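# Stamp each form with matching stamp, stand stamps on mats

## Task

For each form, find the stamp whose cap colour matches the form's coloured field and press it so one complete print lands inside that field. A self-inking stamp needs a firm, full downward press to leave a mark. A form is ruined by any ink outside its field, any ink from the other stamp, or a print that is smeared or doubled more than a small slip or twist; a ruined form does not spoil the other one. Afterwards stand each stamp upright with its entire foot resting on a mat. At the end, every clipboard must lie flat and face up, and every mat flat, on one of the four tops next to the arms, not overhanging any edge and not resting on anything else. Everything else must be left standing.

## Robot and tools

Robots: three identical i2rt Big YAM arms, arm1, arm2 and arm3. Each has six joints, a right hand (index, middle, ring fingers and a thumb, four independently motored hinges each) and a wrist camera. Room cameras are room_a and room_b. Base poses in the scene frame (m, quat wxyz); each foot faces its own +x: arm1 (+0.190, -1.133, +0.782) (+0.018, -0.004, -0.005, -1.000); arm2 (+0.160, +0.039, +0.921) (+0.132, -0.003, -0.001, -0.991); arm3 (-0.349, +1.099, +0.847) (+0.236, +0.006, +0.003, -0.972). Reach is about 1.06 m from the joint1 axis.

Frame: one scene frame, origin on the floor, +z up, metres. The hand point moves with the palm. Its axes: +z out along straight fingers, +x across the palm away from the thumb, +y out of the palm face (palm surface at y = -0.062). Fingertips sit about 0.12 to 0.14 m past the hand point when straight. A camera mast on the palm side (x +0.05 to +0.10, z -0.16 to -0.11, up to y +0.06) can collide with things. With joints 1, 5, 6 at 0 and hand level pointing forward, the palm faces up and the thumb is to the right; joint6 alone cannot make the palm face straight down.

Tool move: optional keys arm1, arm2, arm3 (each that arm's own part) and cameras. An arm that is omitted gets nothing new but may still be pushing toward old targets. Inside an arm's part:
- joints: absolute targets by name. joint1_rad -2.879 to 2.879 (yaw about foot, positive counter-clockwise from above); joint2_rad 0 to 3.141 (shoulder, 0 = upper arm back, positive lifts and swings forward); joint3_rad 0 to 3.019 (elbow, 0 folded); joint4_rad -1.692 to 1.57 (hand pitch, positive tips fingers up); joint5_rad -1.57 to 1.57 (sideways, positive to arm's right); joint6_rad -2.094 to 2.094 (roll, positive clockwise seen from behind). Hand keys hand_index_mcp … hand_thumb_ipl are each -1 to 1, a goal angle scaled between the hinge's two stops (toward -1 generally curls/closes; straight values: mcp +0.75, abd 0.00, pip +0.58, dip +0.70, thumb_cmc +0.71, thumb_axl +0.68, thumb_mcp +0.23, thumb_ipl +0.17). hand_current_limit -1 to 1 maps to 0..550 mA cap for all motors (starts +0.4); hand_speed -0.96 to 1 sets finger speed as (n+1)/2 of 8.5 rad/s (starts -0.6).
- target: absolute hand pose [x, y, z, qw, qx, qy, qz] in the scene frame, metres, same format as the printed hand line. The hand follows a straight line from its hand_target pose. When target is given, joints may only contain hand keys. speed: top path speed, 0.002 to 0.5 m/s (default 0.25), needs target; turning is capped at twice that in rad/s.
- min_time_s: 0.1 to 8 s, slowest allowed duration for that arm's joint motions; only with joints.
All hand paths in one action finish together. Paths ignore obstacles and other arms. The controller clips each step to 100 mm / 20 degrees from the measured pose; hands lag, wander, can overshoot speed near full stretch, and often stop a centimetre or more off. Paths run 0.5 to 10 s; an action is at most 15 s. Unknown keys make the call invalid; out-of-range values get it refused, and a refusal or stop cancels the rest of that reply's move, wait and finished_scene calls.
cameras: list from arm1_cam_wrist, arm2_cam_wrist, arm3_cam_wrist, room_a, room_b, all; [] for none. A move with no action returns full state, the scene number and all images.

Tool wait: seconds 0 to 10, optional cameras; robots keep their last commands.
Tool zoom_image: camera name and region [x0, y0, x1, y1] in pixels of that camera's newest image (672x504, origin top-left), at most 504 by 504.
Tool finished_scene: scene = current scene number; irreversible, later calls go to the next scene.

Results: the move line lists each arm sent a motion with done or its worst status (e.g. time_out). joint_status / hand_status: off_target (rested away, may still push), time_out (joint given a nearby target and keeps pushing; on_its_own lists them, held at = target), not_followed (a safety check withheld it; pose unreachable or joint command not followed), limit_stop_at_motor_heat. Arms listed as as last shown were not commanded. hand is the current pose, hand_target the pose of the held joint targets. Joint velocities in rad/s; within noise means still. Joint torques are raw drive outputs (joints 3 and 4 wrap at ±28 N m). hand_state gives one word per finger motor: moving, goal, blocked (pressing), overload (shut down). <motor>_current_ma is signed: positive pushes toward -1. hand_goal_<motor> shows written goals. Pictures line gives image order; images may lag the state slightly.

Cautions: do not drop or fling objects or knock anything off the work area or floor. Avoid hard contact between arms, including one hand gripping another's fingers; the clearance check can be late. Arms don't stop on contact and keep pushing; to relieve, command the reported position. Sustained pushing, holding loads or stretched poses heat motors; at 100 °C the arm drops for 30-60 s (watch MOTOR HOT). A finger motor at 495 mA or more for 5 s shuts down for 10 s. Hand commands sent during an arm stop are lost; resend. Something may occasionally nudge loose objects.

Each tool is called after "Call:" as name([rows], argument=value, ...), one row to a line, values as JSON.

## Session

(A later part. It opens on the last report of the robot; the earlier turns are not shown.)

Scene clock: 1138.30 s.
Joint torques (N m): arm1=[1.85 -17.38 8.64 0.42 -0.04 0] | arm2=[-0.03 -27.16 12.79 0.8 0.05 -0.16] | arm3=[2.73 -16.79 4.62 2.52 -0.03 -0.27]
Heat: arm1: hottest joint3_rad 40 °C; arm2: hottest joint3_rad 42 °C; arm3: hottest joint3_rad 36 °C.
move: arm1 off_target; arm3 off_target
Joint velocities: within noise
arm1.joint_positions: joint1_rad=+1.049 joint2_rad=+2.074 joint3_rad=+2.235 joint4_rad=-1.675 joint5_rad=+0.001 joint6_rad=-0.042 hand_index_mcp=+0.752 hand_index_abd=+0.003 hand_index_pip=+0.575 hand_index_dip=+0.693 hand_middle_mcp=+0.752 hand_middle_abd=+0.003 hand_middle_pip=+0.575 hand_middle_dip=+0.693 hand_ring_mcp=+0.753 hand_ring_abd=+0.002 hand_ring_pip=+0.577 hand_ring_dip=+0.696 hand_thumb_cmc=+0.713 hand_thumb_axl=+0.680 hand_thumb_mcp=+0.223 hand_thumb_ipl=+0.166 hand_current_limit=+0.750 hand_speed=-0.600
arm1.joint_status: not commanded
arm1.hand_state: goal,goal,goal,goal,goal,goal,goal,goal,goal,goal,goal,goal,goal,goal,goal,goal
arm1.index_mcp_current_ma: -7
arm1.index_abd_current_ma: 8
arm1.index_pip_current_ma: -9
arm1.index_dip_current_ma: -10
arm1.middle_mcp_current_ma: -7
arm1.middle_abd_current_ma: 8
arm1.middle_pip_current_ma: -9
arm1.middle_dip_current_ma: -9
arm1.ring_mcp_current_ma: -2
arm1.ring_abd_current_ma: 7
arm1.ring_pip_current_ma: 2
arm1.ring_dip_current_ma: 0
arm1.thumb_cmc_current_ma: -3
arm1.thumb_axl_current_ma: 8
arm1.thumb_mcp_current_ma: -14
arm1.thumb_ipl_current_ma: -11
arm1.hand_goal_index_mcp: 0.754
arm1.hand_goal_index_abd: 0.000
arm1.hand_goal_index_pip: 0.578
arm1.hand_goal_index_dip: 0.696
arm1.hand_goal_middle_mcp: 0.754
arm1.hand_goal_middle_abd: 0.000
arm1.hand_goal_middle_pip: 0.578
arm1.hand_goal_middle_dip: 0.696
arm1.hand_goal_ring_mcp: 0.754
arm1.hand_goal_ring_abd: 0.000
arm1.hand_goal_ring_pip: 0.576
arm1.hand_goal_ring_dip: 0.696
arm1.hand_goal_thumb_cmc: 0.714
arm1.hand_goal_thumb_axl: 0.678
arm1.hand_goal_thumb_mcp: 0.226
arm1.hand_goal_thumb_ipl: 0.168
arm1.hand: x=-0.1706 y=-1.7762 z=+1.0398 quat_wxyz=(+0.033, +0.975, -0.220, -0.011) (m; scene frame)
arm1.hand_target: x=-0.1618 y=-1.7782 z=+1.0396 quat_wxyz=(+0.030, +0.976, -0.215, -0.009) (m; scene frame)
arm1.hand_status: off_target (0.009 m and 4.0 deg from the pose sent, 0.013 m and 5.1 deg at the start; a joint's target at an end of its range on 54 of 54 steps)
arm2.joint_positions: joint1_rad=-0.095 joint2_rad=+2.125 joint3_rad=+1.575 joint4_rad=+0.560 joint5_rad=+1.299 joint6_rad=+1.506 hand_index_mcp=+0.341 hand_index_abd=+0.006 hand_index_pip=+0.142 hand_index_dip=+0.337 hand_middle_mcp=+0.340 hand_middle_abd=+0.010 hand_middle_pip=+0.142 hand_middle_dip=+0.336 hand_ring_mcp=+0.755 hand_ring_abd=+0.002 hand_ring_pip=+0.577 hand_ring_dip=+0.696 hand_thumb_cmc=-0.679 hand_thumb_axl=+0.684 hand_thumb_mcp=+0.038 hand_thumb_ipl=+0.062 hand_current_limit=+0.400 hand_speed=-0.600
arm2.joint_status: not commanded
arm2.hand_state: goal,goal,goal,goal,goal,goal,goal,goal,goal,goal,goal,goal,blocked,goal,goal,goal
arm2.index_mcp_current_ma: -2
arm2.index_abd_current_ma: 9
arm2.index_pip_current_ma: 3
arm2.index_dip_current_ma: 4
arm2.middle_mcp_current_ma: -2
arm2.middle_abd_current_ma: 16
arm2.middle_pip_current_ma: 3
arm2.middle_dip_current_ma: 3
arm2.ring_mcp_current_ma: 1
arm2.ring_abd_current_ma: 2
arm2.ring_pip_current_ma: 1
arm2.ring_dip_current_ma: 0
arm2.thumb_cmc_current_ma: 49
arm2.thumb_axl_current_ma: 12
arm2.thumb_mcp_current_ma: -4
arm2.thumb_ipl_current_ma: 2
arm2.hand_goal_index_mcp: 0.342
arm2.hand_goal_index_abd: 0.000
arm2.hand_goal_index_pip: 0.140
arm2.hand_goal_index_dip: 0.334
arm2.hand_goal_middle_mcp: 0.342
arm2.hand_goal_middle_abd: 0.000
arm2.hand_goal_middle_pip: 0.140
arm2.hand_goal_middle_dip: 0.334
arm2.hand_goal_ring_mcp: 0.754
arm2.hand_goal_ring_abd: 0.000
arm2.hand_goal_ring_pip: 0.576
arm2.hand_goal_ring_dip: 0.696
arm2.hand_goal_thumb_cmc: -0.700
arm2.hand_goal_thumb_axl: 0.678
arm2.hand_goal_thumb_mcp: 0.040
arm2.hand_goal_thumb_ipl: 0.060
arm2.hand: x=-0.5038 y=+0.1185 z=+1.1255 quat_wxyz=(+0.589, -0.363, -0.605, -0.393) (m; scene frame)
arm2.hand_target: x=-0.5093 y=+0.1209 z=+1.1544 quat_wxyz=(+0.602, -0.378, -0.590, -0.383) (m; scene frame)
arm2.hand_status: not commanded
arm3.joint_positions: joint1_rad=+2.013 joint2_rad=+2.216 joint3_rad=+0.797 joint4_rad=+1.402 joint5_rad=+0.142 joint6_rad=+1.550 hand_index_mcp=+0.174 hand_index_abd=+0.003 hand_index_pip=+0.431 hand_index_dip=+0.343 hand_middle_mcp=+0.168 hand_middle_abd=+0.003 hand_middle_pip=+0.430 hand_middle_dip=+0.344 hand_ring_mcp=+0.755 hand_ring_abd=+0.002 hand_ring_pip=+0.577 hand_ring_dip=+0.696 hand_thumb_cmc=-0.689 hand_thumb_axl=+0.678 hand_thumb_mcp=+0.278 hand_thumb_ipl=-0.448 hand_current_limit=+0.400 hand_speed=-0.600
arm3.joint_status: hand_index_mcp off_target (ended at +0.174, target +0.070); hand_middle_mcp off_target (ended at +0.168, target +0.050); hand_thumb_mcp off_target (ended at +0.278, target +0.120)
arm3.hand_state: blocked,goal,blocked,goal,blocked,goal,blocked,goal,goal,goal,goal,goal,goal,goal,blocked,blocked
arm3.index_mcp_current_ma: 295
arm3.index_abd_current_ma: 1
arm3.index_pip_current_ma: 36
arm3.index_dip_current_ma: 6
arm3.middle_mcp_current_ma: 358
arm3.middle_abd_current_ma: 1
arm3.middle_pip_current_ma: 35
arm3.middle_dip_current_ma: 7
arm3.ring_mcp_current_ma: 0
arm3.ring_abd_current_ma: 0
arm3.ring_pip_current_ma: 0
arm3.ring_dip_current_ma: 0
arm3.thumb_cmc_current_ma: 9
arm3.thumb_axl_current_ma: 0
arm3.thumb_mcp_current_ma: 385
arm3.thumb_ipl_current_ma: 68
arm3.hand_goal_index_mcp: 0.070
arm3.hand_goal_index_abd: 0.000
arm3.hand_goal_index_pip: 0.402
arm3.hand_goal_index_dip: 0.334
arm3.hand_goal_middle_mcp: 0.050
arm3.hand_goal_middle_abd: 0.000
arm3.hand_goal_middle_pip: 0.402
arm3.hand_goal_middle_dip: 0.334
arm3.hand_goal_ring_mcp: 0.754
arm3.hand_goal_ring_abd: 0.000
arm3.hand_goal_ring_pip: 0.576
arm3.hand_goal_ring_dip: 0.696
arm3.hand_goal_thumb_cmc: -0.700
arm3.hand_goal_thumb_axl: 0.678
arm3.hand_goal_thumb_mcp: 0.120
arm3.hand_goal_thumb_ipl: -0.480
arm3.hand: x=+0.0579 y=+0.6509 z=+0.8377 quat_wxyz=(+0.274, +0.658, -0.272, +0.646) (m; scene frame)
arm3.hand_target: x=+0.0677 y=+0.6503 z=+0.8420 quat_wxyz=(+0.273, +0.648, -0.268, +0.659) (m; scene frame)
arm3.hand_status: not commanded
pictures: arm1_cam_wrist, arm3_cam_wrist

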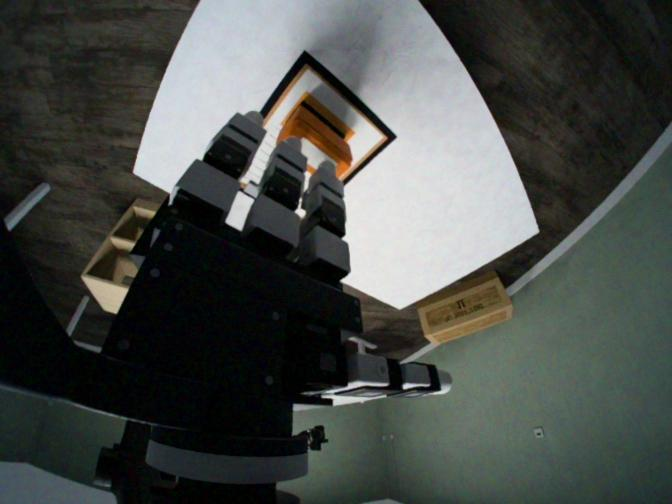

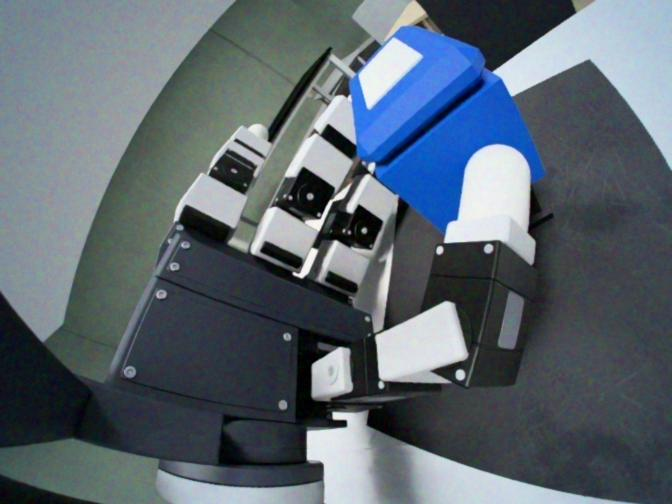

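Call:
move(arm3={"target":[0.0677,0.6502,1.16,0.2730,0.6476,-0.2682,0.6590],"speed":0.1}, arm1={"target":[-0.1620,-1.7785,1.010,0.0,0.9763,-0.2164,0.0],"speed":0.03}, cameras=["arm1_cam_wrist","arm3_cam_wrist"])

Call:
zoom_image(camera="arm1_cam_wrist", region=[200, 60, 400, 240])

Scene clock: 1151.60 s.
Joint torques (N m): arm1=[1.79 -15.79 8.55 0.32 -0.1 0.02] | arm2=[-0.03 -27.16 12.78 0.79 0.05 -0.16] | arm3=[2.84 -15.85 12.57 1.73 0.08 -0.42]
Heat: arm1: hottest joint3_rad 40 °C; arm2: hottest joint3_rad 43 °C; arm3: hottest joint3_rad 36 °C.
move: arm1 off_target; arm3 off_target
Joint velocities: within noise
arm1.joint_positions: joint1_rad=+1.049 joint2_rad=+2.081 joint3_rad=+2.217 joint4_rad=-1.675 joint5_rad=+0.001 joint6_rad=-0.042 hand_index_mcp=+0.752 hand_index_abd=+0.003 hand_index_pip=+0.575 hand_index_dip=+0.693 hand_middle_mcp=+0.752 hand_middle_abd=+0.003 hand_middle_pip=+0.575 hand_middle_dip=+0.693 hand_ring_mcp=+0.753 hand_ring_abd=+0.002 hand_ring_pip=+0.577 hand_ring_dip=+0.696 hand_thumb_cmc=+0.713 hand_thumb_axl=+0.680 hand_thumb_mcp=+0.223 hand_thumb_ipl=+0.166 hand_current_limit=+0.750 hand_speed=-0.600
arm1.joint_status: not commanded
arm1.hand_state: goal,goal,goal,goal,goal,goal,goal,goal,goal,goal,goal,goal,goal,goal,goal,goal
arm1.index_mcp_current_ma: -7
arm1.index_abd_current_ma: 8
arm1.index_pip_current_ma: -9
arm1.index_dip_current_ma: -10
arm1.middle_mcp_current_ma: -7
arm1.middle_abd_current_ma: 8
arm1.middle_pip_current_ma: -9
arm1.middle_dip_current_ma: -9
arm1.ring_mcp_current_ma: -2
arm1.ring_abd_current_ma: 7
arm1.ring_pip_current_ma: 2
arm1.ring_dip_current_ma: 0
arm1.thumb_cmc_current_ma: -3
arm1.thumb_axl_current_ma: 8
arm1.thumb_mcp_current_ma: -14
arm1.thumb_ipl_current_ma: -11
arm1.hand_goal_index_mcp: 0.754
arm1.hand_goal_index_abd: 0.000
arm1.hand_goal_index_pip: 0.578
arm1.hand_goal_index_dip: 0.696
arm1.hand_goal_middle_mcp: 0.754
arm1.hand_goal_middle_abd: 0.000
arm1.hand_goal_middle_pip: 0.578
arm1.hand_goal_middle_dip: 0.696
arm1.hand_goal_ring_mcp: 0.754
arm1.hand_goal_ring_abd: 0.000
arm1.hand_goal_ring_pip: 0.576
arm1.hand_goal_ring_dip: 0.696
arm1.hand_goal_thumb_cmc: 0.714
arm1.hand_goal_thumb_axl: 0.678
arm1.hand_goal_thumb_mcp: 0.226
arm1.hand_goal_thumb_ipl: 0.168
arm1.hand: x=-0.1695 y=-1.7741 z=+1.0265 quat_wxyz=(+0.021, +0.975, -0.220, -0.008) (m; scene frame)
arm1.hand_target: x=-0.1617 y=-1.7780 z=+1.0100 quat_wxyz=(+0.007, +0.976, -0.216, -0.002) (m; scene frame)
arm1.hand_status: off_target (0.019 m and 2.6 deg from the pose sent, 0.031 m and 4.0 deg at the start; a joint's target at an end of its range on 118 of 118 steps)
arm2: as last shown
arm3.joint_positions: joint1_rad=+2.021 joint2_rad=+1.447 joint3_rad=+0.854 joint4_rad=+0.524 joint5_rad=+0.150 joint6_rad=+1.563 hand_index_mcp=+0.174 hand_index_abd=+0.006 hand_index_pip=+0.433 hand_index_dip=+0.344 hand_middle_mcp=+0.161 hand_middle_abd=+0.007 hand_middle_pip=+0.430 hand_middle_dip=+0.344 hand_ring_mcp=+0.755 hand_ring_abd=+0.002 hand_ring_pip=+0.577 hand_ring_dip=+0.696 hand_thumb_cmc=-0.671 hand_thumb_axl=+0.683 hand_thumb_mcp=+0.278 hand_thumb_ipl=-0.445 hand_current_limit=+0.400 hand_speed=-0.600
arm3.joint_status: not commanded
arm3.hand_state: blocked,goal,blocked,goal,blocked,goal,blocked,goal,goal,goal,goal,goal,blocked,goal,blocked,blocked
arm3.index_mcp_current_ma: 293
arm3.index_abd_current_ma: 3
arm3.index_pip_current_ma: 42
arm3.index_dip_current_ma: 7
arm3.middle_mcp_current_ma: 324
arm3.middle_abd_current_ma: 3
arm3.middle_pip_current_ma: 35
arm3.middle_dip_current_ma: 7
arm3.ring_mcp_current_ma: 0
arm3.ring_abd_current_ma: 0
arm3.ring_pip_current_ma: 0
arm3.ring_dip_current_ma: 0
arm3.thumb_cmc_current_ma: 38
arm3.thumb_axl_current_ma: 3
arm3.thumb_mcp_current_ma: 385
arm3.thumb_ipl_current_ma: 77
arm3.hand_goal_index_mcp: 0.070
arm3.hand_goal_index_abd: 0.000
arm3.hand_goal_index_pip: 0.402
arm3.hand_goal_index_dip: 0.334
arm3.hand_goal_middle_mcp: 0.050
arm3.hand_goal_middle_abd: 0.000
arm3.hand_goal_middle_pip: 0.402
arm3.hand_goal_middle_dip: 0.334
arm3.hand_goal_ring_mcp: 0.754
arm3.hand_goal_ring_abd: 0.000
arm3.hand_goal_ring_pip: 0.576
arm3.hand_goal_ring_dip: 0.696
arm3.hand_goal_thumb_cmc: -0.700
arm3.hand_goal_thumb_axl: 0.678
arm3.hand_goal_thumb_mcp: 0.120
arm3.hand_goal_thumb_ipl: -0.480
arm3.hand: x=+0.0536 y=+0.6539 z=+1.1109 quat_wxyz=(+0.265, +0.674, -0.281, +0.629) (m; scene frame)
arm3.hand_target: x=+0.0653 y=+0.6522 z=+1.1597 quat_wxyz=(+0.273, +0.648, -0.268, +0.659) (m; scene frame)
arm3.hand_status: off_target (0.051 m and 4.8 deg from the pose sent, 0.322 m and 2.0 deg at the start)
pictures: arm1_cam_wrist, arm3_cam_wrist

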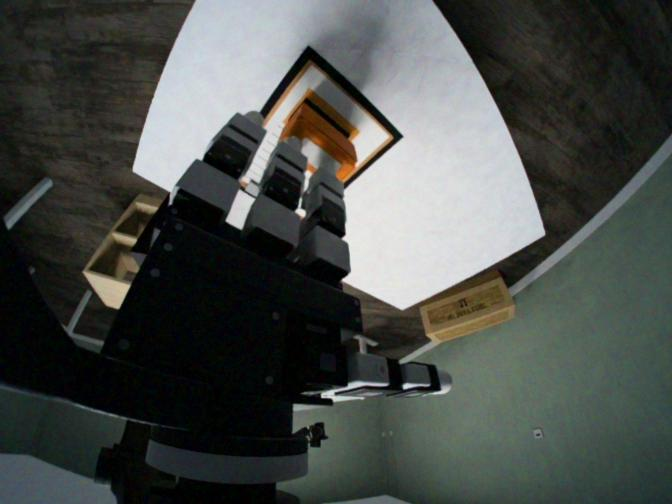

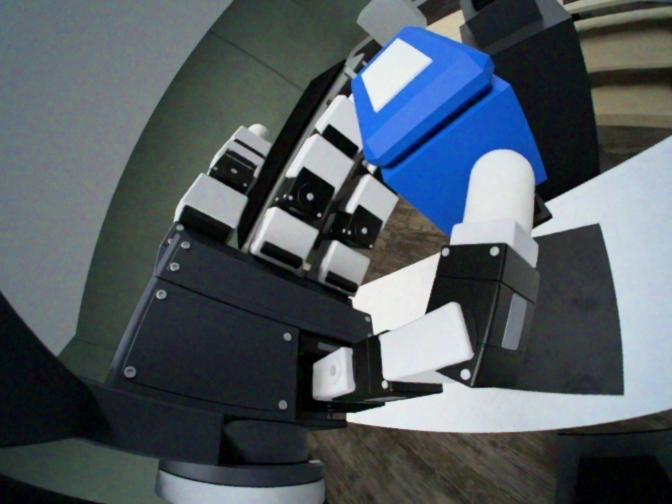

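Scaled by 2.520 from the camera's 672x504 image, which has a finer 960x720 frame.

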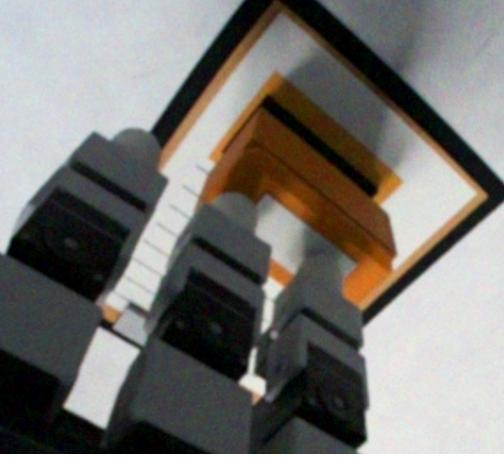

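Call:
move(arm1={"target":[-0.1675,-1.7900,1.065,0.0,0.9763,-0.2164,0.0],"speed":0.06}, arm2={"joints":{"joint1_rad":0.7},"min_time_s":3}, cameras=["arm1_cam_wrist"])

Call:
move(arm1={"target":[-0.1675,-1.7900,1.020,0.0,0.9763,-0.2164,0.0],"speed":0.04}, arm3={"joints":{"joint1_rad":-0.47},"min_time_s":7}, cameras=["arm1_cam_wrist","arm3_cam_wrist"])

Call:
zoom_image(camera="arm1_cam_wrist", region=[200, 60, 400, 240])

Scene clock: 1177.10 s.
Joint torques (N m): arm1=[1.73 -17.38 13.3 0.43 0.02 -0.01] | arm2=[0.03 -27.22 12.77 0.79 0.03 -0.16] | arm3=[2.84 -15.91 12.57 1.72 0.07 -0.42]
Heat: arm1: hottest joint3_rad 39 °C; arm2: hottest joint3_rad 43 °C; arm3: hottest joint3_rad 39 °C.
move: arm1 off_target; arm2 done
Joint velocities: within noise
arm1.joint_positions: joint1_rad=+1.049 joint2_rad=+2.081 joint3_rad=+2.244 joint4_rad=-1.675 joint5_rad=+0.001 joint6_rad=-0.042 hand_index_mcp=+0.752 hand_index_abd=+0.003 hand_index_pip=+0.576 hand_index_dip=+0.693 hand_middle_mcp=+0.752 hand_middle_abd=+0.003 hand_middle_pip=+0.575 hand_middle_dip=+0.693 hand_ring_mcp=+0.753 hand_ring_abd=+0.002 hand_ring_pip=+0.577 hand_ring_dip=+0.696 hand_thumb_cmc=+0.713 hand_thumb_axl=+0.680 hand_thumb_mcp=+0.223 hand_thumb_ipl=+0.166 hand_current_limit=+0.750 hand_speed=-0.600
arm1.joint_status: not commanded
arm1.hand_state: goal,goal,goal,goal,goal,goal,goal,goal,goal,goal,goal,goal,goal,goal,goal,goal
arm1.index_mcp_current_ma: -7
arm1.index_abd_current_ma: 8
arm1.index_pip_current_ma: -8
arm1.index_dip_current_ma: -9
arm1.middle_mcp_current_ma: -7
arm1.middle_abd_current_ma: 8
arm1.middle_pip_current_ma: -9
arm1.middle_dip_current_ma: -9
arm1.ring_mcp_current_ma: -2
arm1.ring_abd_current_ma: 7
arm1.ring_pip_current_ma: 2
arm1.ring_dip_current_ma: 0
arm1.thumb_cmc_current_ma: -3
arm1.thumb_axl_current_ma: 8
arm1.thumb_mcp_current_ma: -14
arm1.thumb_ipl_current_ma: -11
arm1.hand_goal_index_mcp: 0.754
arm1.hand_goal_index_abd: 0.000
arm1.hand_goal_index_pip: 0.578
arm1.hand_goal_index_dip: 0.696
arm1.hand_goal_middle_mcp: 0.754
arm1.hand_goal_middle_abd: 0.000
arm1.hand_goal_middle_pip: 0.578
arm1.hand_goal_middle_dip: 0.696
arm1.hand_goal_ring_mcp: 0.754
arm1.hand_goal_ring_abd: 0.000
arm1.hand_goal_ring_pip: 0.576
arm1.hand_goal_ring_dip: 0.696
arm1.hand_goal_thumb_cmc: 0.714
arm1.hand_goal_thumb_axl: 0.678
arm1.hand_goal_thumb_mcp: 0.226
arm1.hand_goal_thumb_ipl: 0.168
arm1.hand: x=-0.1717 y=-1.7783 z=+1.0392 quat_wxyz=(+0.034, +0.975, -0.220, -0.011) (m; scene frame)
arm1.hand_target: x=-0.1667 y=-1.7886 z=+1.0645 quat_wxyz=(+0.056, +0.975, -0.214, -0.017) (m; scene frame)
arm1.hand_status: off_target (0.029 m and 4.1 deg from the pose sent, 0.042 m and 2.6 deg at the start; a joint's target at an end of its range on 89 of 89 steps)
arm2.joint_positions: joint1_rad=+0.703 joint2_rad=+2.125 joint3_rad=+1.575 joint4_rad=+0.560 joint5_rad=+1.299 joint6_rad=+1.506 hand_index_mcp=+0.341 hand_index_abd=+0.006 hand_index_pip=+0.142 hand_index_dip=+0.337 hand_middle_mcp=+0.341 hand_middle_abd=+0.010 hand_middle_pip=+0.142 hand_middle_dip=+0.336 hand_ring_mcp=+0.755 hand_ring_abd=+0.002 hand_ring_pip=+0.577 hand_ring_dip=+0.696 hand_thumb_cmc=-0.679 hand_thumb_axl=+0.684 hand_thumb_mcp=+0.038 hand_thumb_ipl=+0.062 hand_current_limit=+0.400 hand_speed=-0.600
arm2.joint_status: all done
arm2.hand_state: goal,goal,goal,goal,goal,goal,goal,goal,goal,goal,goal,goal,blocked,goal,goal,goal
arm2.index_mcp_current_ma: -2
arm2.index_abd_current_ma: 9
arm2.index_pip_current_ma: 3
arm2.index_dip_current_ma: 4
arm2.middle_mcp_current_ma: -2
arm2.middle_abd_current_ma: 16
arm2.middle_pip_current_ma: 3
arm2.middle_dip_current_ma: 3
arm2.ring_mcp_current_ma: 1
arm2.ring_abd_current_ma: 2
arm2.ring_pip_current_ma: 1
arm2.ring_dip_current_ma: 0
arm2.thumb_cmc_current_ma: 49
arm2.thumb_axl_current_ma: 12
arm2.thumb_mcp_current_ma: -4
arm2.thumb_ipl_current_ma: 2
arm2.hand_goal_index_mcp: 0.342
arm2.hand_goal_index_abd: 0.000
arm2.hand_goal_index_pip: 0.140
arm2.hand_goal_index_dip: 0.334
arm2.hand_goal_middle_mcp: 0.342
arm2.hand_goal_middle_abd: 0.000
arm2.hand_goal_middle_pip: 0.140
arm2.hand_goal_middle_dip: 0.334
arm2.hand_goal_ring_mcp: 0.754
arm2.hand_goal_ring_abd: 0.000
arm2.hand_goal_ring_pip: 0.576
arm2.hand_goal_ring_dip: 0.696
arm2.hand_goal_thumb_cmc: -0.700
arm2.hand_goal_thumb_axl: 0.678
arm2.hand_goal_thumb_mcp: 0.040
arm2.hand_goal_thumb_ipl: 0.060
arm2.hand: x=-0.3594 y=-0.3820 z=+1.1257 quat_wxyz=(+0.697, -0.098, -0.697, -0.135) (m; scene frame)
arm2.hand_target: x=-0.3641 y=-0.3854 z=+1.1546 quat_wxyz=(+0.705, -0.117, -0.689, -0.119) (m; scene frame)
arm2.hand_status: not commanded
arm3: as last shown
pictures: arm1_cam_wrist

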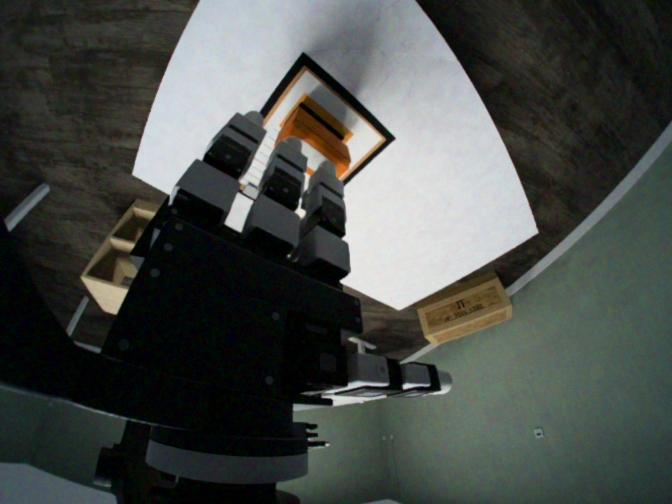

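Scene clock: 1184.10 s.
Joint torques (N m): arm1=[1.9 -15.56 10.91 0.38 -0.06 0.01] | arm2=[0.03 -27.22 12.77 0.79 0.03 -0.16] | arm3=[1.32 -16.15 12.51 1.7 0.04 -0.44]
Heat: arm1: hottest joint3_rad 40 °C; arm2: hottest joint3_rad 43 °C; arm3: hottest joint3_rad 40 °C.
move: arm1 moving; arm3 done
Joint velocities: arm1=[within noise] | arm2=[within noise] | arm3=[-0.249 -0.005 -0.007 0.002 -0.007 -0.022]
arm1.joint_positions: joint1_rad=+1.049 joint2_rad=+2.098 joint3_rad=+2.244 joint4_rad=-1.675 joint5_rad=+0.001 joint6_rad=-0.042 hand_index_mcp=+0.752 hand_index_abd=-0.001 hand_index_pip=+0.576 hand_index_dip=+0.693 hand_middle_mcp=+0.752 hand_middle_abd=+0.003 hand_middle_pip=+0.575 hand_middle_dip=+0.693 hand_ring_mcp=+0.753 hand_ring_abd=+0.002 hand_ring_pip=+0.577 hand_ring_dip=+0.696 hand_thumb_cmc=+0.713 hand_thumb_axl=+0.680 hand_thumb_mcp=+0.223 hand_thumb_ipl=+0.166 hand_current_limit=+0.750 hand_speed=-0.600
arm1.joint_status: not commanded
arm1.hand_state: goal,goal,goal,goal,goal,goal,goal,goal,goal,goal,goal,goal,goal,goal,goal,goal
arm1.index_mcp_current_ma: -7
arm1.index_abd_current_ma: -3
arm1.index_pip_current_ma: -7
arm1.index_dip_current_ma: -9
arm1.middle_mcp_current_ma: -7
arm1.middle_abd_current_ma: 8
arm1.middle_pip_current_ma: -9
arm1.middle_dip_current_ma: -9
arm1.ring_mcp_current_ma: -2
arm1.ring_abd_current_ma: 7
arm1.ring_pip_current_ma: 2
arm1.ring_dip_current_ma: 0
arm1.thumb_cmc_current_ma: -3
arm1.thumb_axl_current_ma: 8
arm1.thumb_mcp_current_ma: -14
arm1.thumb_ipl_current_ma: -11
arm1.hand_goal_index_mcp: 0.754
arm1.hand_goal_index_abd: 0.000
arm1.hand_goal_index_pip: 0.578
arm1.hand_goal_index_dip: 0.696
arm1.hand_goal_middle_mcp: 0.754
arm1.hand_goal_middle_abd: 0.000
arm1.hand_goal_middle_pip: 0.578
arm1.hand_goal_middle_dip: 0.696
arm1.hand_goal_ring_mcp: 0.754
arm1.hand_goal_ring_abd: 0.000
arm1.hand_goal_ring_pip: 0.576
arm1.hand_goal_ring_dip: 0.696
arm1.hand_goal_thumb_cmc: 0.714
arm1.hand_goal_thumb_axl: 0.678
arm1.hand_goal_thumb_mcp: 0.226
arm1.hand_goal_thumb_ipl: 0.168
arm1.hand: x=-0.1727 y=-1.7801 z=+1.0268 quat_wxyz=(+0.026, +0.975, -0.220, -0.009) (m; scene frame)
arm1.hand_target: x=-0.1671 y=-1.7894 z=+1.0196 quat_wxyz=(+0.022, +0.976, -0.215, -0.007) (m; scene frame)
arm1.hand_status: moving (0.013 m and 3.2 deg from the pose sent, 0.023 m and 4.1 deg at the start; a joint's target at an end of its range on 94 of 96 steps)
arm2: as last shown
arm3.joint_positions: joint1_rad=-0.445 joint2_rad=+1.447 joint3_rad=+0.854 joint4_rad=+0.524 joint5_rad=+0.151 joint6_rad=+1.564 hand_index_mcp=+0.174 hand_index_abd=+0.006 hand_index_pip=+0.433 hand_index_dip=+0.344 hand_middle_mcp=+0.161 hand_middle_abd=+0.007 hand_middle_pip=+0.430 hand_middle_dip=+0.344 hand_ring_mcp=+0.755 hand_ring_abd=+0.002 hand_ring_pip=+0.577 hand_ring_dip=+0.696 hand_thumb_cmc=-0.671 hand_thumb_axl=+0.683 hand_thumb_mcp=+0.278 hand_thumb_ipl=-0.445 hand_current_limit=+0.400 hand_speed=-0.600
arm3.joint_status: all done
arm3.hand_state: blocked,goal,blocked,goal,blocked,goal,blocked,goal,goal,goal,goal,goal,blocked,goal,blocked,blocked
arm3.index_mcp_current_ma: 293
arm3.index_abd_current_ma: 3
arm3.index_pip_current_ma: 42
arm3.index_dip_current_ma: 7
arm3.middle_mcp_current_ma: 323
arm3.middle_abd_current_ma: 3
arm3.middle_pip_current_ma: 35
arm3.middle_dip_current_ma: 7
arm3.ring_mcp_current_ma: 0
arm3.ring_abd_current_ma: 0
arm3.ring_pip_current_ma: 0
arm3.ring_dip_current_ma: 0
arm3.thumb_cmc_current_ma: 38
arm3.thumb_axl_current_ma: 4
arm3.thumb_mcp_current_ma: 385
arm3.thumb_ipl_current_ma: 78
arm3.hand_goal_index_mcp: 0.070
arm3.hand_goal_index_abd: 0.000
arm3.hand_goal_index_pip: 0.402
arm3.hand_goal_index_dip: 0.334
arm3.hand_goal_middle_mcp: 0.050
arm3.hand_goal_middle_abd: 0.000
arm3.hand_goal_middle_pip: 0.402
arm3.hand_goal_middle_dip: 0.334
arm3.hand_goal_ring_mcp: 0.754
arm3.hand_goal_ring_abd: 0.000
arm3.hand_goal_ring_pip: 0.576
arm3.hand_goal_ring_dip: 0.696
arm3.hand_goal_thumb_cmc: -0.700
arm3.hand_goal_thumb_axl: 0.678
arm3.hand_goal_thumb_mcp: 0.120
arm3.hand_goal_thumb_ipl: -0.480
arm3.hand: x=-0.9450 y=+1.1892 z=+1.1044 quat_wxyz=(+0.677, -0.035, -0.733, -0.050) (m; scene frame)
arm3.hand_target: x=-0.9525 y=+1.2041 z=+1.1531 quat_wxyz=(+0.707, -0.043, -0.704, -0.060) (m; scene frame)
arm3.hand_status: not commanded
pictures: arm1_cam_wrist, arm3_cam_wrist

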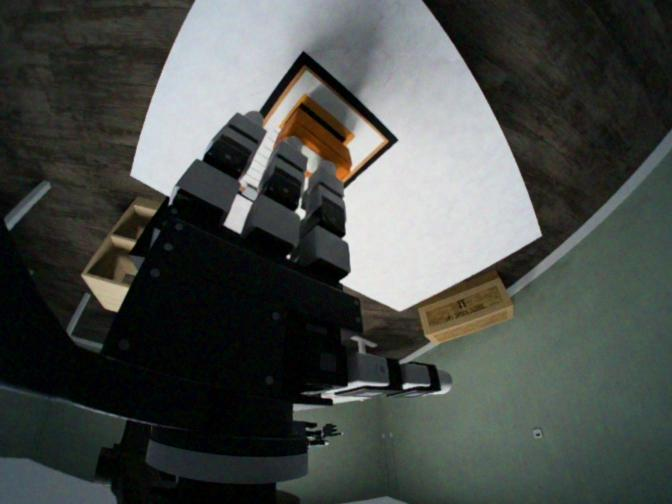

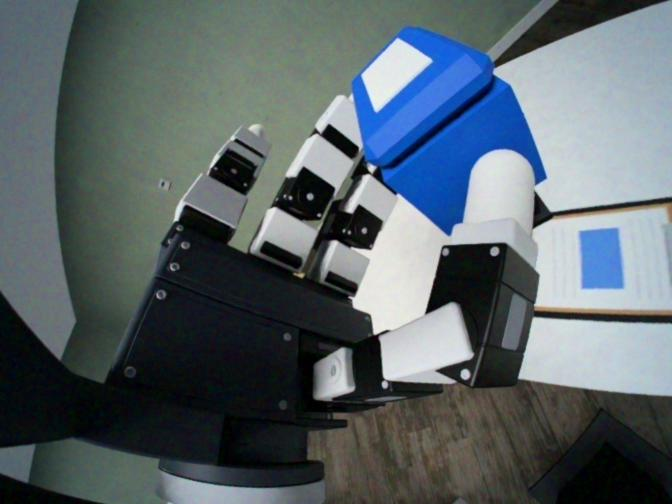

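Scaled by 2.520 from the camera's 672x504 image, which has a finer 960x720 frame.

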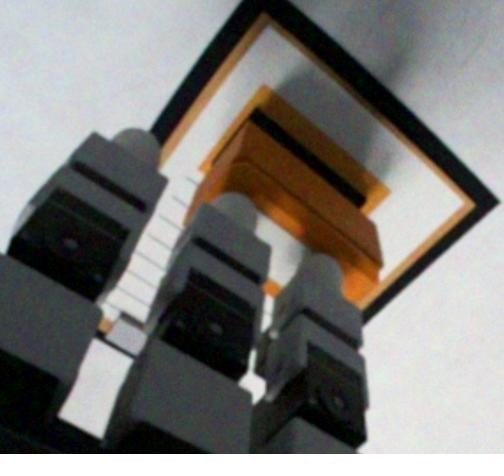

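Call:
move(arm1={"target":[-0.1705,-1.7960,1.060,0.0,0.9763,-0.2164,0.0],"speed":0.06})

Call:
move(arm1={"target":[-0.1705,-1.7940,1.010,0.0,0.9763,-0.2164,0.0],"speed":0.04}, cameras=["arm1_cam_wrist","arm3_cam_wrist"])

Call:
zoom_image(camera="arm1_cam_wrist", region=[200, 60, 400, 240])

Call:
zoom_image(camera="arm3_cam_wrist", region=[500, 170, 672, 350])

Scene clock: 1194.47 s.
Joint torques (N m): arm1=[1.79 -17.14 13.27 0.43 0.02 -0.01] | arm2=[0.03 -27.22 12.77 0.79 0.04 -0.16] | arm3=[1.38 -16.03 12.52 1.7 0.01 -0.43]
Heat: arm1: hottest joint3_rad 41 °C; arm2: hottest joint3_rad 43 °C; arm3: hottest joint3_rad 41 °C.
move: arm1 off_target
Joint velocities: within noise
arm1.joint_positions: joint1_rad=+1.049 joint2_rad=+2.098 joint3_rad=+2.268 joint4_rad=-1.675 joint5_rad=+0.001 joint6_rad=-0.042 hand_index_mcp=+0.753 hand_index_abd=+0.000 hand_index_pip=+0.577 hand_index_dip=+0.694 hand_middle_mcp=+0.752 hand_middle_abd=+0.002 hand_middle_pip=+0.575 hand_middle_dip=+0.693 hand_ring_mcp=+0.753 hand_ring_abd=+0.002 hand_ring_pip=+0.577 hand_ring_dip=+0.696 hand_thumb_cmc=+0.713 hand_thumb_axl=+0.680 hand_thumb_mcp=+0.223 hand_thumb_ipl=+0.166 hand_current_limit=+0.750 hand_speed=-0.600
arm1.joint_status: not commanded
arm1.hand_state: goal,goal,goal,goal,goal,goal,goal,goal,goal,goal,goal,goal,goal,goal,goal,goal
arm1.index_mcp_current_ma: -4
arm1.index_abd_current_ma: -1
arm1.index_pip_current_ma: -4
arm1.index_dip_current_ma: -6
arm1.middle_mcp_current_ma: -7
arm1.middle_abd_current_ma: 7
arm1.middle_pip_current_ma: -9
arm1.middle_dip_current_ma: -9
arm1.ring_mcp_current_ma: -2
arm1.ring_abd_current_ma: 7
arm1.ring_pip_current_ma: 2
arm1.ring_dip_current_ma: 0
arm1.thumb_cmc_current_ma: -3
arm1.thumb_axl_current_ma: 8
arm1.thumb_mcp_current_ma: -14
arm1.thumb_ipl_current_ma: -11
arm1.hand_goal_index_mcp: 0.754
arm1.hand_goal_index_abd: 0.000
arm1.hand_goal_index_pip: 0.578
arm1.hand_goal_index_dip: 0.696
arm1.hand_goal_middle_mcp: 0.754
arm1.hand_goal_middle_abd: 0.000
arm1.hand_goal_middle_pip: 0.578
arm1.hand_goal_middle_dip: 0.696
arm1.hand_goal_ring_mcp: 0.754
arm1.hand_goal_ring_abd: 0.000
arm1.hand_goal_ring_pip: 0.576
arm1.hand_goal_ring_dip: 0.696
arm1.hand_goal_thumb_cmc: 0.714
arm1.hand_goal_thumb_axl: 0.678
arm1.hand_goal_thumb_mcp: 0.226
arm1.hand_goal_thumb_ipl: 0.168
arm1.hand: x=-0.1746 y=-1.7839 z=+1.0382 quat_wxyz=(+0.037, +0.975, -0.220, -0.012) (m; scene frame)
arm1.hand_target: x=-0.1698 y=-1.7947 z=+1.0596 quat_wxyz=(+0.057, +0.975, -0.214, -0.017) (m; scene frame)
arm1.hand_status: off_target (0.025 m and 4.5 deg from the pose sent, 0.037 m and 3.1 deg at the start; a joint's target at an end of its range on 38 of 38 steps)
arm2, arm3: as last shown
arm3.joint_positions: joint1_rad=-0.469 joint2_rad=+1.447 joint3_rad=+0.854 joint4_rad=+0.524 joint5_rad=+0.152 joint6_rad=+1.564 hand_index_mcp=+0.174 hand_index_abd=+0.006 hand_index_pip=+0.433 hand_index_dip=+0.344 hand_middle_mcp=+0.160 hand_middle_abd=+0.007 hand_middle_pip=+0.430 hand_middle_dip=+0.344 hand_ring_mcp=+0.755 hand_ring_abd=+0.002 hand_ring_pip=+0.577 hand_ring_dip=+0.696 hand_thumb_cmc=-0.671 hand_thumb_axl=+0.683 hand_thumb_mcp=+0.278 hand_thumb_ipl=-0.445 hand_current_limit=+0.400 hand_speed=-0.600
arm3.hand: x=-0.9425 y=+1.2037 z=+1.1045 quat_wxyz=(+0.676, -0.044, -0.733, -0.059) (m; scene frame)
arm3.hand_target: x=-0.9525 y=+1.2040 z=+1.1531 quat_wxyz=(+0.707, -0.043, -0.704, -0.060) (m; scene frame)
pictures: none

Scene clock: 1196.47 s.
Joint torques (N m): arm1=[1.73 -15.21 10.03 0.4 -0.07 0] | arm2=[0.09 -27.16 12.77 0.79 0.03 -0.16] | arm3=[1.44 -16.03 12.51 1.72 0.01 -0.43]
Heat: arm1: hottest joint3_rad 41 °C; arm2: hottest joint3_rad 43 °C; arm3: hottest joint3_rad 41 °C.
move: arm1 off_target
Joint velocities: within noise
arm1.joint_positions: joint1_rad=+1.049 joint2_rad=+2.114 joint3_rad=+2.268 joint4_rad=-1.675 joint5_rad=+0.001 joint6_rad=-0.042 hand_index_mcp=+0.753 hand_index_abd=-0.002 hand_index_pip=+0.577 hand_index_dip=+0.695 hand_middle_mcp=+0.752 hand_middle_abd=+0.002 hand_middle_pip=+0.575 hand_middle_dip=+0.694 hand_ring_mcp=+0.753 hand_ring_abd=+0.002 hand_ring_pip=+0.577 hand_ring_dip=+0.696 hand_thumb_cmc=+0.713 hand_thumb_axl=+0.680 hand_thumb_mcp=+0.223 hand_thumb_ipl=+0.166 hand_current_limit=+0.750 hand_speed=-0.600
arm1.joint_status: not commanded
arm1.hand_state: goal,goal,goal,goal,goal,goal,goal,goal,goal,goal,goal,goal,goal,goal,goal,goal
arm1.index_mcp_current_ma: -4
arm1.index_abd_current_ma: -4
arm1.index_pip_current_ma: -3
arm1.index_dip_current_ma: -5
arm1.middle_mcp_current_ma: -7
arm1.middle_abd_current_ma: 6
arm1.middle_pip_current_ma: -9
arm1.middle_dip_current_ma: -9
arm1.ring_mcp_current_ma: -2
arm1.ring_abd_current_ma: 7
arm1.ring_pip_current_ma: 2
arm1.ring_dip_current_ma: 0
arm1.thumb_cmc_current_ma: -3
arm1.thumb_axl_current_ma: 8
arm1.thumb_mcp_current_ma: -14
arm1.thumb_ipl_current_ma: -11
arm1.hand_goal_index_mcp: 0.754
arm1.hand_goal_index_abd: 0.000
arm1.hand_goal_index_pip: 0.578
arm1.hand_goal_index_dip: 0.696
arm1.hand_goal_middle_mcp: 0.754
arm1.hand_goal_middle_abd: 0.000
arm1.hand_goal_middle_pip: 0.578
arm1.hand_goal_middle_dip: 0.696
arm1.hand_goal_ring_mcp: 0.754
arm1.hand_goal_ring_abd: 0.000
arm1.hand_goal_ring_pip: 0.576
arm1.hand_goal_ring_dip: 0.696
arm1.hand_goal_thumb_cmc: 0.714
arm1.hand_goal_thumb_axl: 0.678
arm1.hand_goal_thumb_mcp: 0.226
arm1.hand_goal_thumb_ipl: 0.168
arm1.hand: x=-0.1755 y=-1.7855 z=+1.0271 quat_wxyz=(+0.030, +0.975, -0.220, -0.010) (m; scene frame)
arm1.hand_target: x=-0.1701 y=-1.7933 z=+1.0097 quat_wxyz=(+0.018, +0.976, -0.216, -0.006) (m; scene frame)
arm1.hand_status: off_target (0.020 m and 3.6 deg from the pose sent, 0.030 m and 4.5 deg at the start; a joint's target at an end of its range on 58 of 60 steps)
arm2, arm3: as last shown
pictures: arm1_cam_wrist, arm3_cam_wrist

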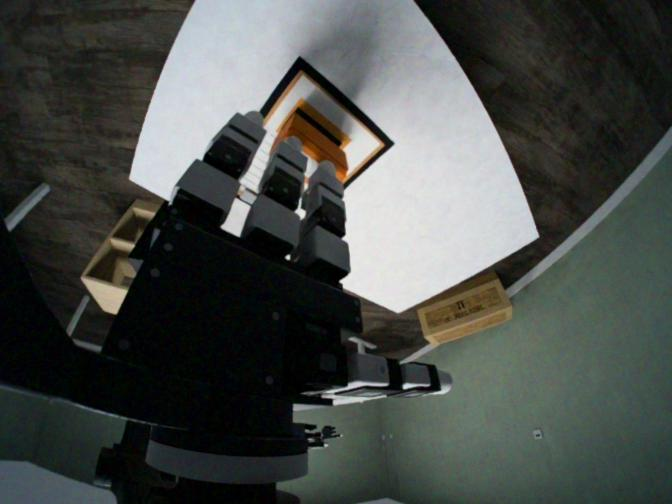

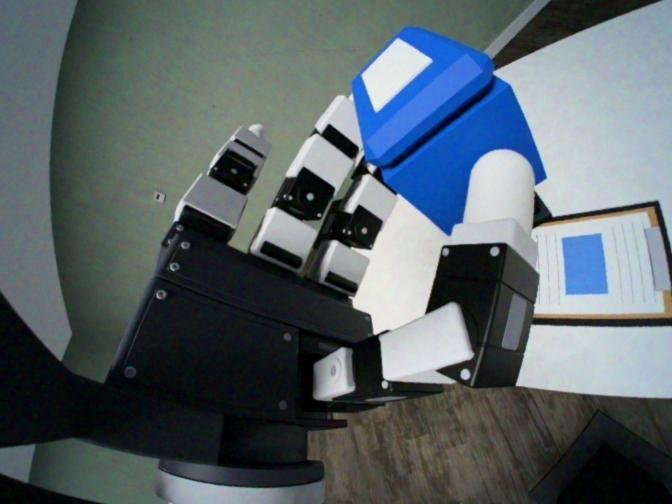

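Scaled by 2.520 from the camera's 672x504 image, which has a finer 960x720 frame.

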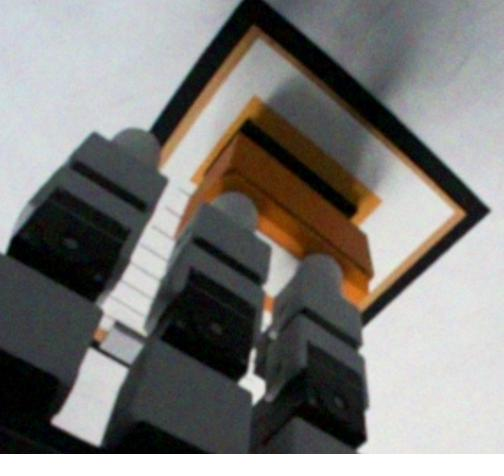

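Scaled by 2.800 from the camera's 672x504 image, which has a finer 960x720 frame.

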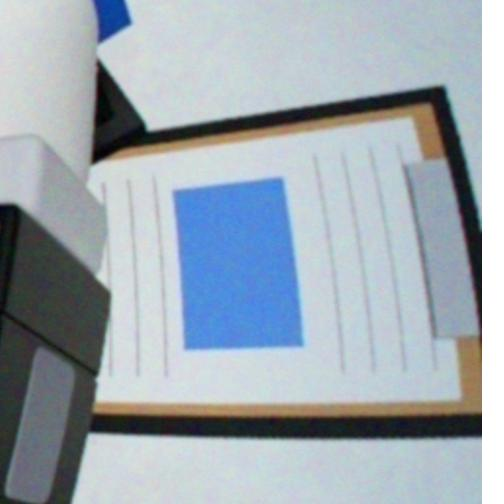

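Call:
move(arm1={"target":[-0.1705,-1.7940,0.975,0.0,0.9763,-0.2164,0.0],"speed":0.04}, arm3={"target":[-0.905,1.243,0.99,0.6947,-0.2125,-0.6518,-0.2197],"speed":0.08}, cameras=["arm1_cam_wrist","arm3_cam_wrist"])

Call:
zoom_image(camera="arm1_cam_wrist", region=[200, 60, 400, 240])

Call:
zoom_image(camera="arm3_cam_wrist", region=[440, 170, 672, 400])

Scene clock: 1229.50 s.
Joint torques (N m): arm1=[1.79 -13.92 6.99 1.14 -0.1 0.01] | arm2=[0.09 -27.16 12.78 0.79 0.03 -0.16] | arm3=[2.37 -16.26 6.5 2.35 0.05 -0.61]
Heat: arm1: hottest joint3_rad 40 °C; arm2: hottest joint3_rad 43 °C; arm3: hottest joint3_rad 43 °C.
move: arm1 off_target; arm3 off_target
Joint velocities: within noise
arm1.joint_positions: joint1_rad=+1.049 joint2_rad=+2.114 joint3_rad=+2.253 joint4_rad=-1.662 joint5_rad=+0.001 joint6_rad=-0.042 hand_index_mcp=+0.753 hand_index_abd=-0.003 hand_index_pip=+0.578 hand_index_dip=+0.696 hand_middle_mcp=+0.753 hand_middle_abd=+0.000 hand_middle_pip=+0.577 hand_middle_dip=+0.694 hand_ring_mcp=+0.753 hand_ring_abd=+0.002 hand_ring_pip=+0.577 hand_ring_dip=+0.696 hand_thumb_cmc=+0.713 hand_thumb_axl=+0.680 hand_thumb_mcp=+0.223 hand_thumb_ipl=+0.166 hand_current_limit=+0.750 hand_speed=-0.600
arm1.joint_status: not commanded
arm1.hand_state: goal,goal,goal,goal,goal,goal,goal,goal,goal,goal,goal,goal,goal,goal,goal,goal
arm1.index_mcp_current_ma: -2
arm1.index_abd_current_ma: -10
arm1.index_pip_current_ma: 0
arm1.index_dip_current_ma: 0
arm1.middle_mcp_current_ma: -5
arm1.middle_abd_current_ma: 1
arm1.middle_pip_current_ma: -5
arm1.middle_dip_current_ma: -6
arm1.ring_mcp_current_ma: -2
arm1.ring_abd_current_ma: 7
arm1.ring_pip_current_ma: 2
arm1.ring_dip_current_ma: 0
arm1.thumb_cmc_current_ma: -3
arm1.thumb_axl_current_ma: 8
arm1.thumb_mcp_current_ma: -14
arm1.thumb_ipl_current_ma: -11
arm1.hand_goal_index_mcp: 0.754
arm1.hand_goal_index_abd: 0.000
arm1.hand_goal_index_pip: 0.578
arm1.hand_goal_index_dip: 0.696
arm1.hand_goal_middle_mcp: 0.754
arm1.hand_goal_middle_abd: 0.000
arm1.hand_goal_middle_pip: 0.578
arm1.hand_goal_middle_dip: 0.696
arm1.hand_goal_ring_mcp: 0.754
arm1.hand_goal_ring_abd: 0.000
arm1.hand_goal_ring_pip: 0.576
arm1.hand_goal_ring_dip: 0.696
arm1.hand_goal_thumb_cmc: 0.714
arm1.hand_goal_thumb_axl: 0.678
arm1.hand_goal_thumb_mcp: 0.226
arm1.hand_goal_thumb_ipl: 0.168
arm1.hand: x=-0.1757 y=-1.7859 z=+1.0211 quat_wxyz=(+0.029, +0.975, -0.220, -0.010) (m; scene frame)
arm1.hand_target: x=-0.1695 y=-1.7920 z=+0.9758 quat_wxyz=(+0.000, +0.976, -0.216, +0.000) (m; scene frame)
arm1.hand_status: off_target (0.047 m and 3.5 deg from the pose sent, 0.053 m and 3.6 deg at the start)
arm2: as last shown
arm3.joint_positions: joint1_rad=-0.431 joint2_rad=+1.833 joint3_rad=+0.806 joint4_rad=+1.068 joint5_rad=+0.675 joint6_rad=+1.566 hand_index_mcp=+0.174 hand_index_abd=+0.006 hand_index_pip=+0.433 hand_index_dip=+0.344 hand_middle_mcp=+0.160 hand_middle_abd=+0.007 hand_middle_pip=+0.430 hand_middle_dip=+0.344 hand_ring_mcp=+0.755 hand_ring_abd=+0.002 hand_ring_pip=+0.577 hand_ring_dip=+0.696 hand_thumb_cmc=-0.671 hand_thumb_axl=+0.683 hand_thumb_mcp=+0.278 hand_thumb_ipl=-0.445 hand_current_limit=+0.400 hand_speed=-0.600
arm3.joint_status: not commanded
arm3.hand_state: blocked,goal,blocked,goal,blocked,goal,blocked,goal,goal,goal,goal,goal,blocked,goal,blocked,blocked
arm3.index_mcp_current_ma: 293
arm3.index_abd_current_ma: 3
arm3.index_pip_current_ma: 42
arm3.index_dip_current_ma: 7
arm3.middle_mcp_current_ma: 323
arm3.middle_abd_current_ma: 3
arm3.middle_pip_current_ma: 35
arm3.middle_dip_current_ma: 7
arm3.ring_mcp_current_ma: 0
arm3.ring_abd_current_ma: 0
arm3.ring_pip_current_ma: 0
arm3.ring_dip_current_ma: 0
arm3.thumb_cmc_current_ma: 39
arm3.thumb_axl_current_ma: 4
arm3.thumb_mcp_current_ma: 385
arm3.thumb_ipl_current_ma: 78
arm3.hand_goal_index_mcp: 0.070
arm3.hand_goal_index_abd: 0.000
arm3.hand_goal_index_pip: 0.402
arm3.hand_goal_index_dip: 0.334
arm3.hand_goal_middle_mcp: 0.050
arm3.hand_goal_middle_abd: 0.000
arm3.hand_goal_middle_pip: 0.402
arm3.hand_goal_middle_dip: 0.334
arm3.hand_goal_ring_mcp: 0.754
arm3.hand_goal_ring_abd: 0.000
arm3.hand_goal_ring_pip: 0.576
arm3.hand_goal_ring_dip: 0.696
arm3.hand_goal_thumb_cmc: -0.700
arm3.hand_goal_thumb_axl: 0.678
arm3.hand_goal_thumb_mcp: 0.120
arm3.hand_goal_thumb_ipl: -0.480
arm3.hand: x=-0.8982 y=+1.2486 z=+0.9782 quat_wxyz=(+0.682, -0.218, -0.662, -0.219) (m; scene frame)
arm3.hand_target: x=-0.9046 y=+1.2430 z=+0.9898 quat_wxyz=(+0.694, -0.213, -0.652, -0.219) (m; scene frame)
arm3.hand_status: off_target (0.015 m and 2.0 deg from the pose sent, 0.127 m and 28.4 deg at the start)
pictures: arm1_cam_wrist, arm3_cam_wrist

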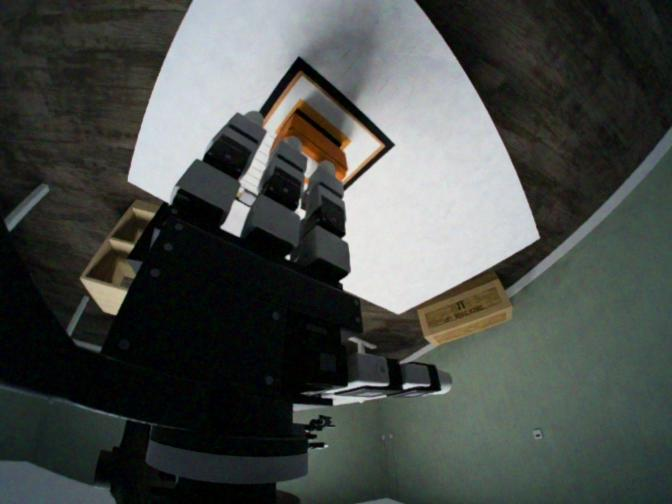

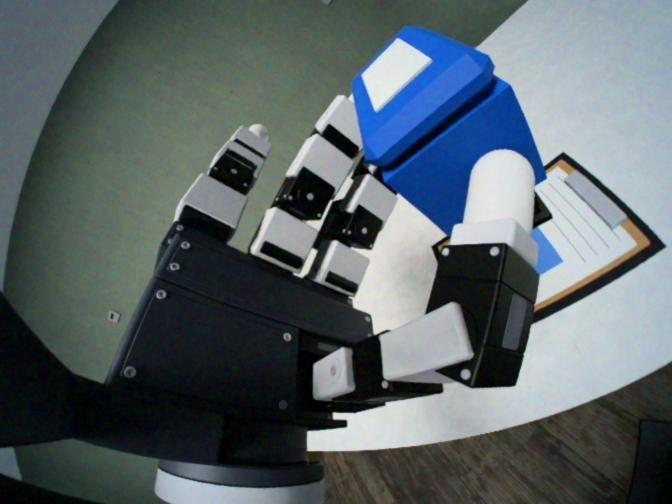

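Scaled by 2.520 from the camera's 672x504 image, which has a finer 960x720 frame.

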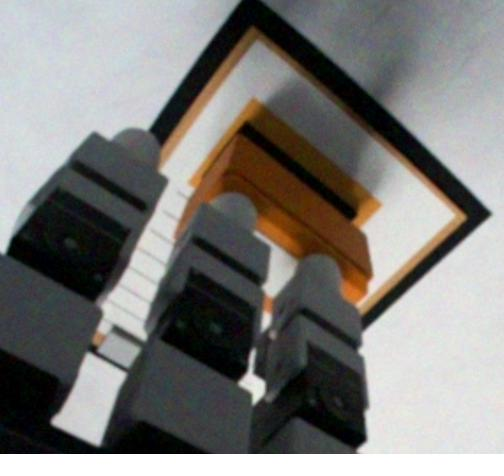

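Scaled by 2.172 from the camera's 672x504 image, which has a finer 960x720 frame.

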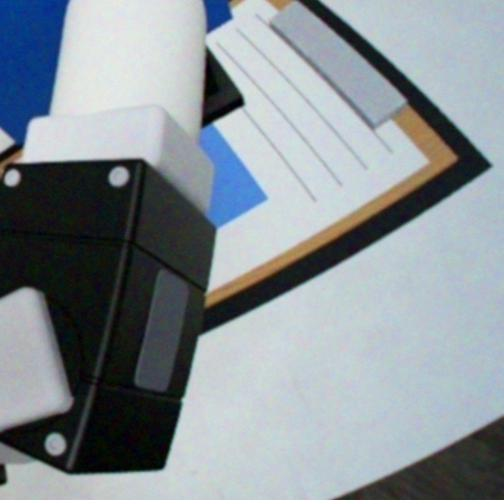

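Call:
move(arm1={"target":[-0.1700,-1.7930,0.945,0.0,0.9763,-0.2164,0.0],"speed":0.04})

Call:
move(arm1={"target":[-0.1700,-1.7930,0.920,0.0,0.9763,-0.2164,0.0],"speed":0.04}, cameras=["arm1_cam_wrist"])

Call:
zoom_image(camera="arm1_cam_wrist", region=[200, 60, 400, 240])

Scene clock: 1235.77 s.
Joint torques (N m): arm1=[1.73 -13.51 5.93 1.39 -0.1 0.01] | arm2=[0.03 -27.22 12.77 0.79 0.03 -0.16] | arm3=[2.43 -16.26 6.49 2.35 0.05 -0.61]
Heat: arm1: hottest joint3_rad 40 °C; arm2: hottest joint3_rad 43 °C; arm3: hottest joint3_rad 42 °C.
move: arm1 off_target
Joint velocities: within noise
arm1.joint_positions: joint1_rad=+1.049 joint2_rad=+2.099 joint3_rad=+2.171 joint4_rad=-1.583 joint5_rad=+0.001 joint6_rad=-0.042 hand_index_mcp=+0.761 hand_index_abd=-0.006 hand_index_pip=+0.583 hand_index_dip=+0.700 hand_middle_mcp=+0.760 hand_middle_abd=-0.003 hand_middle_pip=+0.582 hand_middle_dip=+0.697 hand_ring_mcp=+0.753 hand_ring_abd=+0.002 hand_ring_pip=+0.577 hand_ring_dip=+0.696 hand_thumb_cmc=+0.713 hand_thumb_axl=+0.680 hand_thumb_mcp=+0.223 hand_thumb_ipl=+0.166 hand_current_limit=+0.750 hand_speed=-0.600
arm1.joint_status: not commanded
arm1.hand_state: goal,goal,goal,goal,goal,goal,goal,goal,goal,goal,goal,goal,goal,goal,goal,goal
arm1.index_mcp_current_ma: 27
arm1.index_abd_current_ma: -21
arm1.index_pip_current_ma: 20
arm1.index_dip_current_ma: 13
arm1.middle_mcp_current_ma: 25
arm1.middle_abd_current_ma: -8
arm1.middle_pip_current_ma: 14
arm1.middle_dip_current_ma: 3
arm1.ring_mcp_current_ma: -2
arm1.ring_abd_current_ma: 7
arm1.ring_pip_current_ma: 2
arm1.ring_dip_current_ma: 0
arm1.thumb_cmc_current_ma: -3
arm1.thumb_axl_current_ma: 8
arm1.thumb_mcp_current_ma: -14
arm1.thumb_ipl_current_ma: -11
arm1.hand_goal_index_mcp: 0.754
arm1.hand_goal_index_abd: 0.000
arm1.hand_goal_index_pip: 0.578
arm1.hand_goal_index_dip: 0.696
arm1.hand_goal_middle_mcp: 0.754
arm1.hand_goal_middle_abd: 0.000
arm1.hand_goal_middle_pip: 0.578
arm1.hand_goal_middle_dip: 0.696
arm1.hand_goal_ring_mcp: 0.754
arm1.hand_goal_ring_abd: 0.000
arm1.hand_goal_ring_pip: 0.576
arm1.hand_goal_ring_dip: 0.696
arm1.hand_goal_thumb_cmc: 0.714
arm1.hand_goal_thumb_axl: 0.678
arm1.hand_goal_thumb_mcp: 0.226
arm1.hand_goal_thumb_ipl: 0.168
arm1.hand: x=-0.1765 y=-1.7873 z=+1.0006 quat_wxyz=(+0.035, +0.975, -0.220, -0.011) (m; scene frame)
arm1.hand_target: x=-0.1688 y=-1.7903 z=+0.9462 quat_wxyz=(+0.000, +0.976, -0.216, +0.000) (m; scene frame)
arm1.hand_status: off_target (0.056 m and 4.2 deg from the pose sent, 0.077 m and 3.5 deg at the start)
arm2, arm3: as last shown
pictures: none

Scene clock: 1237.43 s.
Joint torques (N m): arm1=[1.79 -11.11 5.72 0.34 -0.09 0] | arm2=[0.03 -27.22 12.78 0.79 0.03 -0.16] | arm3=[2.43 -16.26 6.53 2.39 0.05 -0.61]
Heat: arm1: hottest joint3_rad 40 °C; arm2: hottest joint3_rad 43 °C; arm3: hottest joint3_rad 42 °C.
move: arm1 off_target
Joint velocities: within noise
arm1.joint_positions: joint1_rad=+1.050 joint2_rad=+2.065 joint3_rad=+2.106 joint4_rad=-1.491 joint5_rad=+0.001 joint6_rad=-0.042 hand_index_mcp=+0.725 hand_index_abd=-0.006 hand_index_pip=+0.563 hand_index_dip=+0.690 hand_middle_mcp=+0.725 hand_middle_abd=-0.003 hand_middle_pip=+0.561 hand_middle_dip=+0.689 hand_ring_mcp=+0.753 hand_ring_abd=+0.002 hand_ring_pip=+0.577 hand_ring_dip=+0.696 hand_thumb_cmc=+0.713 hand_thumb_axl=+0.680 hand_thumb_mcp=+0.223 hand_thumb_ipl=+0.166 hand_current_limit=+0.750 hand_speed=-0.600
arm1.joint_status: not commanded
arm1.hand_state: blocked,goal,goal,goal,blocked,goal,goal,goal,goal,goal,goal,goal,goal,goal,goal,goal
arm1.index_mcp_current_ma: -131
arm1.index_abd_current_ma: -21
arm1.index_pip_current_ma: -61
arm1.index_dip_current_ma: -24
arm1.middle_mcp_current_ma: -127
arm1.middle_abd_current_ma: -8
arm1.middle_pip_current_ma: -67
arm1.middle_dip_current_ma: -26
arm1.ring_mcp_current_ma: -3
arm1.ring_abd_current_ma: 7
arm1.ring_pip_current_ma: 2
arm1.ring_dip_current_ma: 0
arm1.thumb_cmc_current_ma: -3
arm1.thumb_axl_current_ma: 8
arm1.thumb_mcp_current_ma: -14
arm1.thumb_ipl_current_ma: -11
arm1.hand_goal_index_mcp: 0.754
arm1.hand_goal_index_abd: 0.000
arm1.hand_goal_index_pip: 0.578
arm1.hand_goal_index_dip: 0.696
arm1.hand_goal_middle_mcp: 0.754
arm1.hand_goal_middle_abd: 0.000
arm1.hand_goal_middle_pip: 0.578
arm1.hand_goal_middle_dip: 0.696
arm1.hand_goal_ring_mcp: 0.754
arm1.hand_goal_ring_abd: 0.000
arm1.hand_goal_ring_pip: 0.576
arm1.hand_goal_ring_dip: 0.696
arm1.hand_goal_thumb_cmc: 0.714
arm1.hand_goal_thumb_axl: 0.678
arm1.hand_goal_thumb_mcp: 0.226
arm1.hand_goal_thumb_ipl: 0.168
arm1.hand: x=-0.1786 y=-1.7918 z=+1.0040 quat_wxyz=(+0.064, +0.973, -0.219, -0.019) (m; scene frame)
arm1.hand_target: x=-0.1677 y=-1.7881 z=+0.9235 quat_wxyz=(+0.000, +0.976, -0.216, -0.001) (m; scene frame)
arm1.hand_status: off_target (0.084 m and 7.7 deg from the pose sent, 0.081 m and 4.2 deg at the start)
arm2, arm3: as last shown
pictures: arm1_cam_wrist

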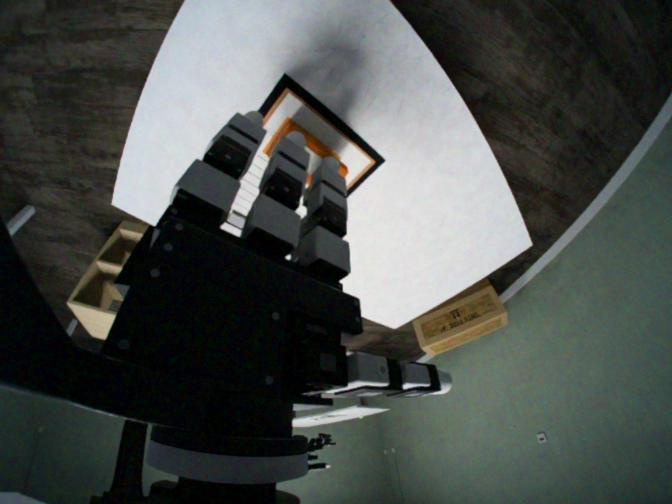

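Scaled by 2.520 from the camera's 672x504 image, which has a finer 960x720 frame.

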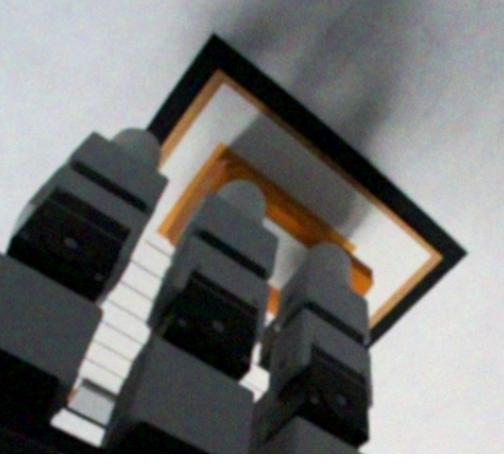

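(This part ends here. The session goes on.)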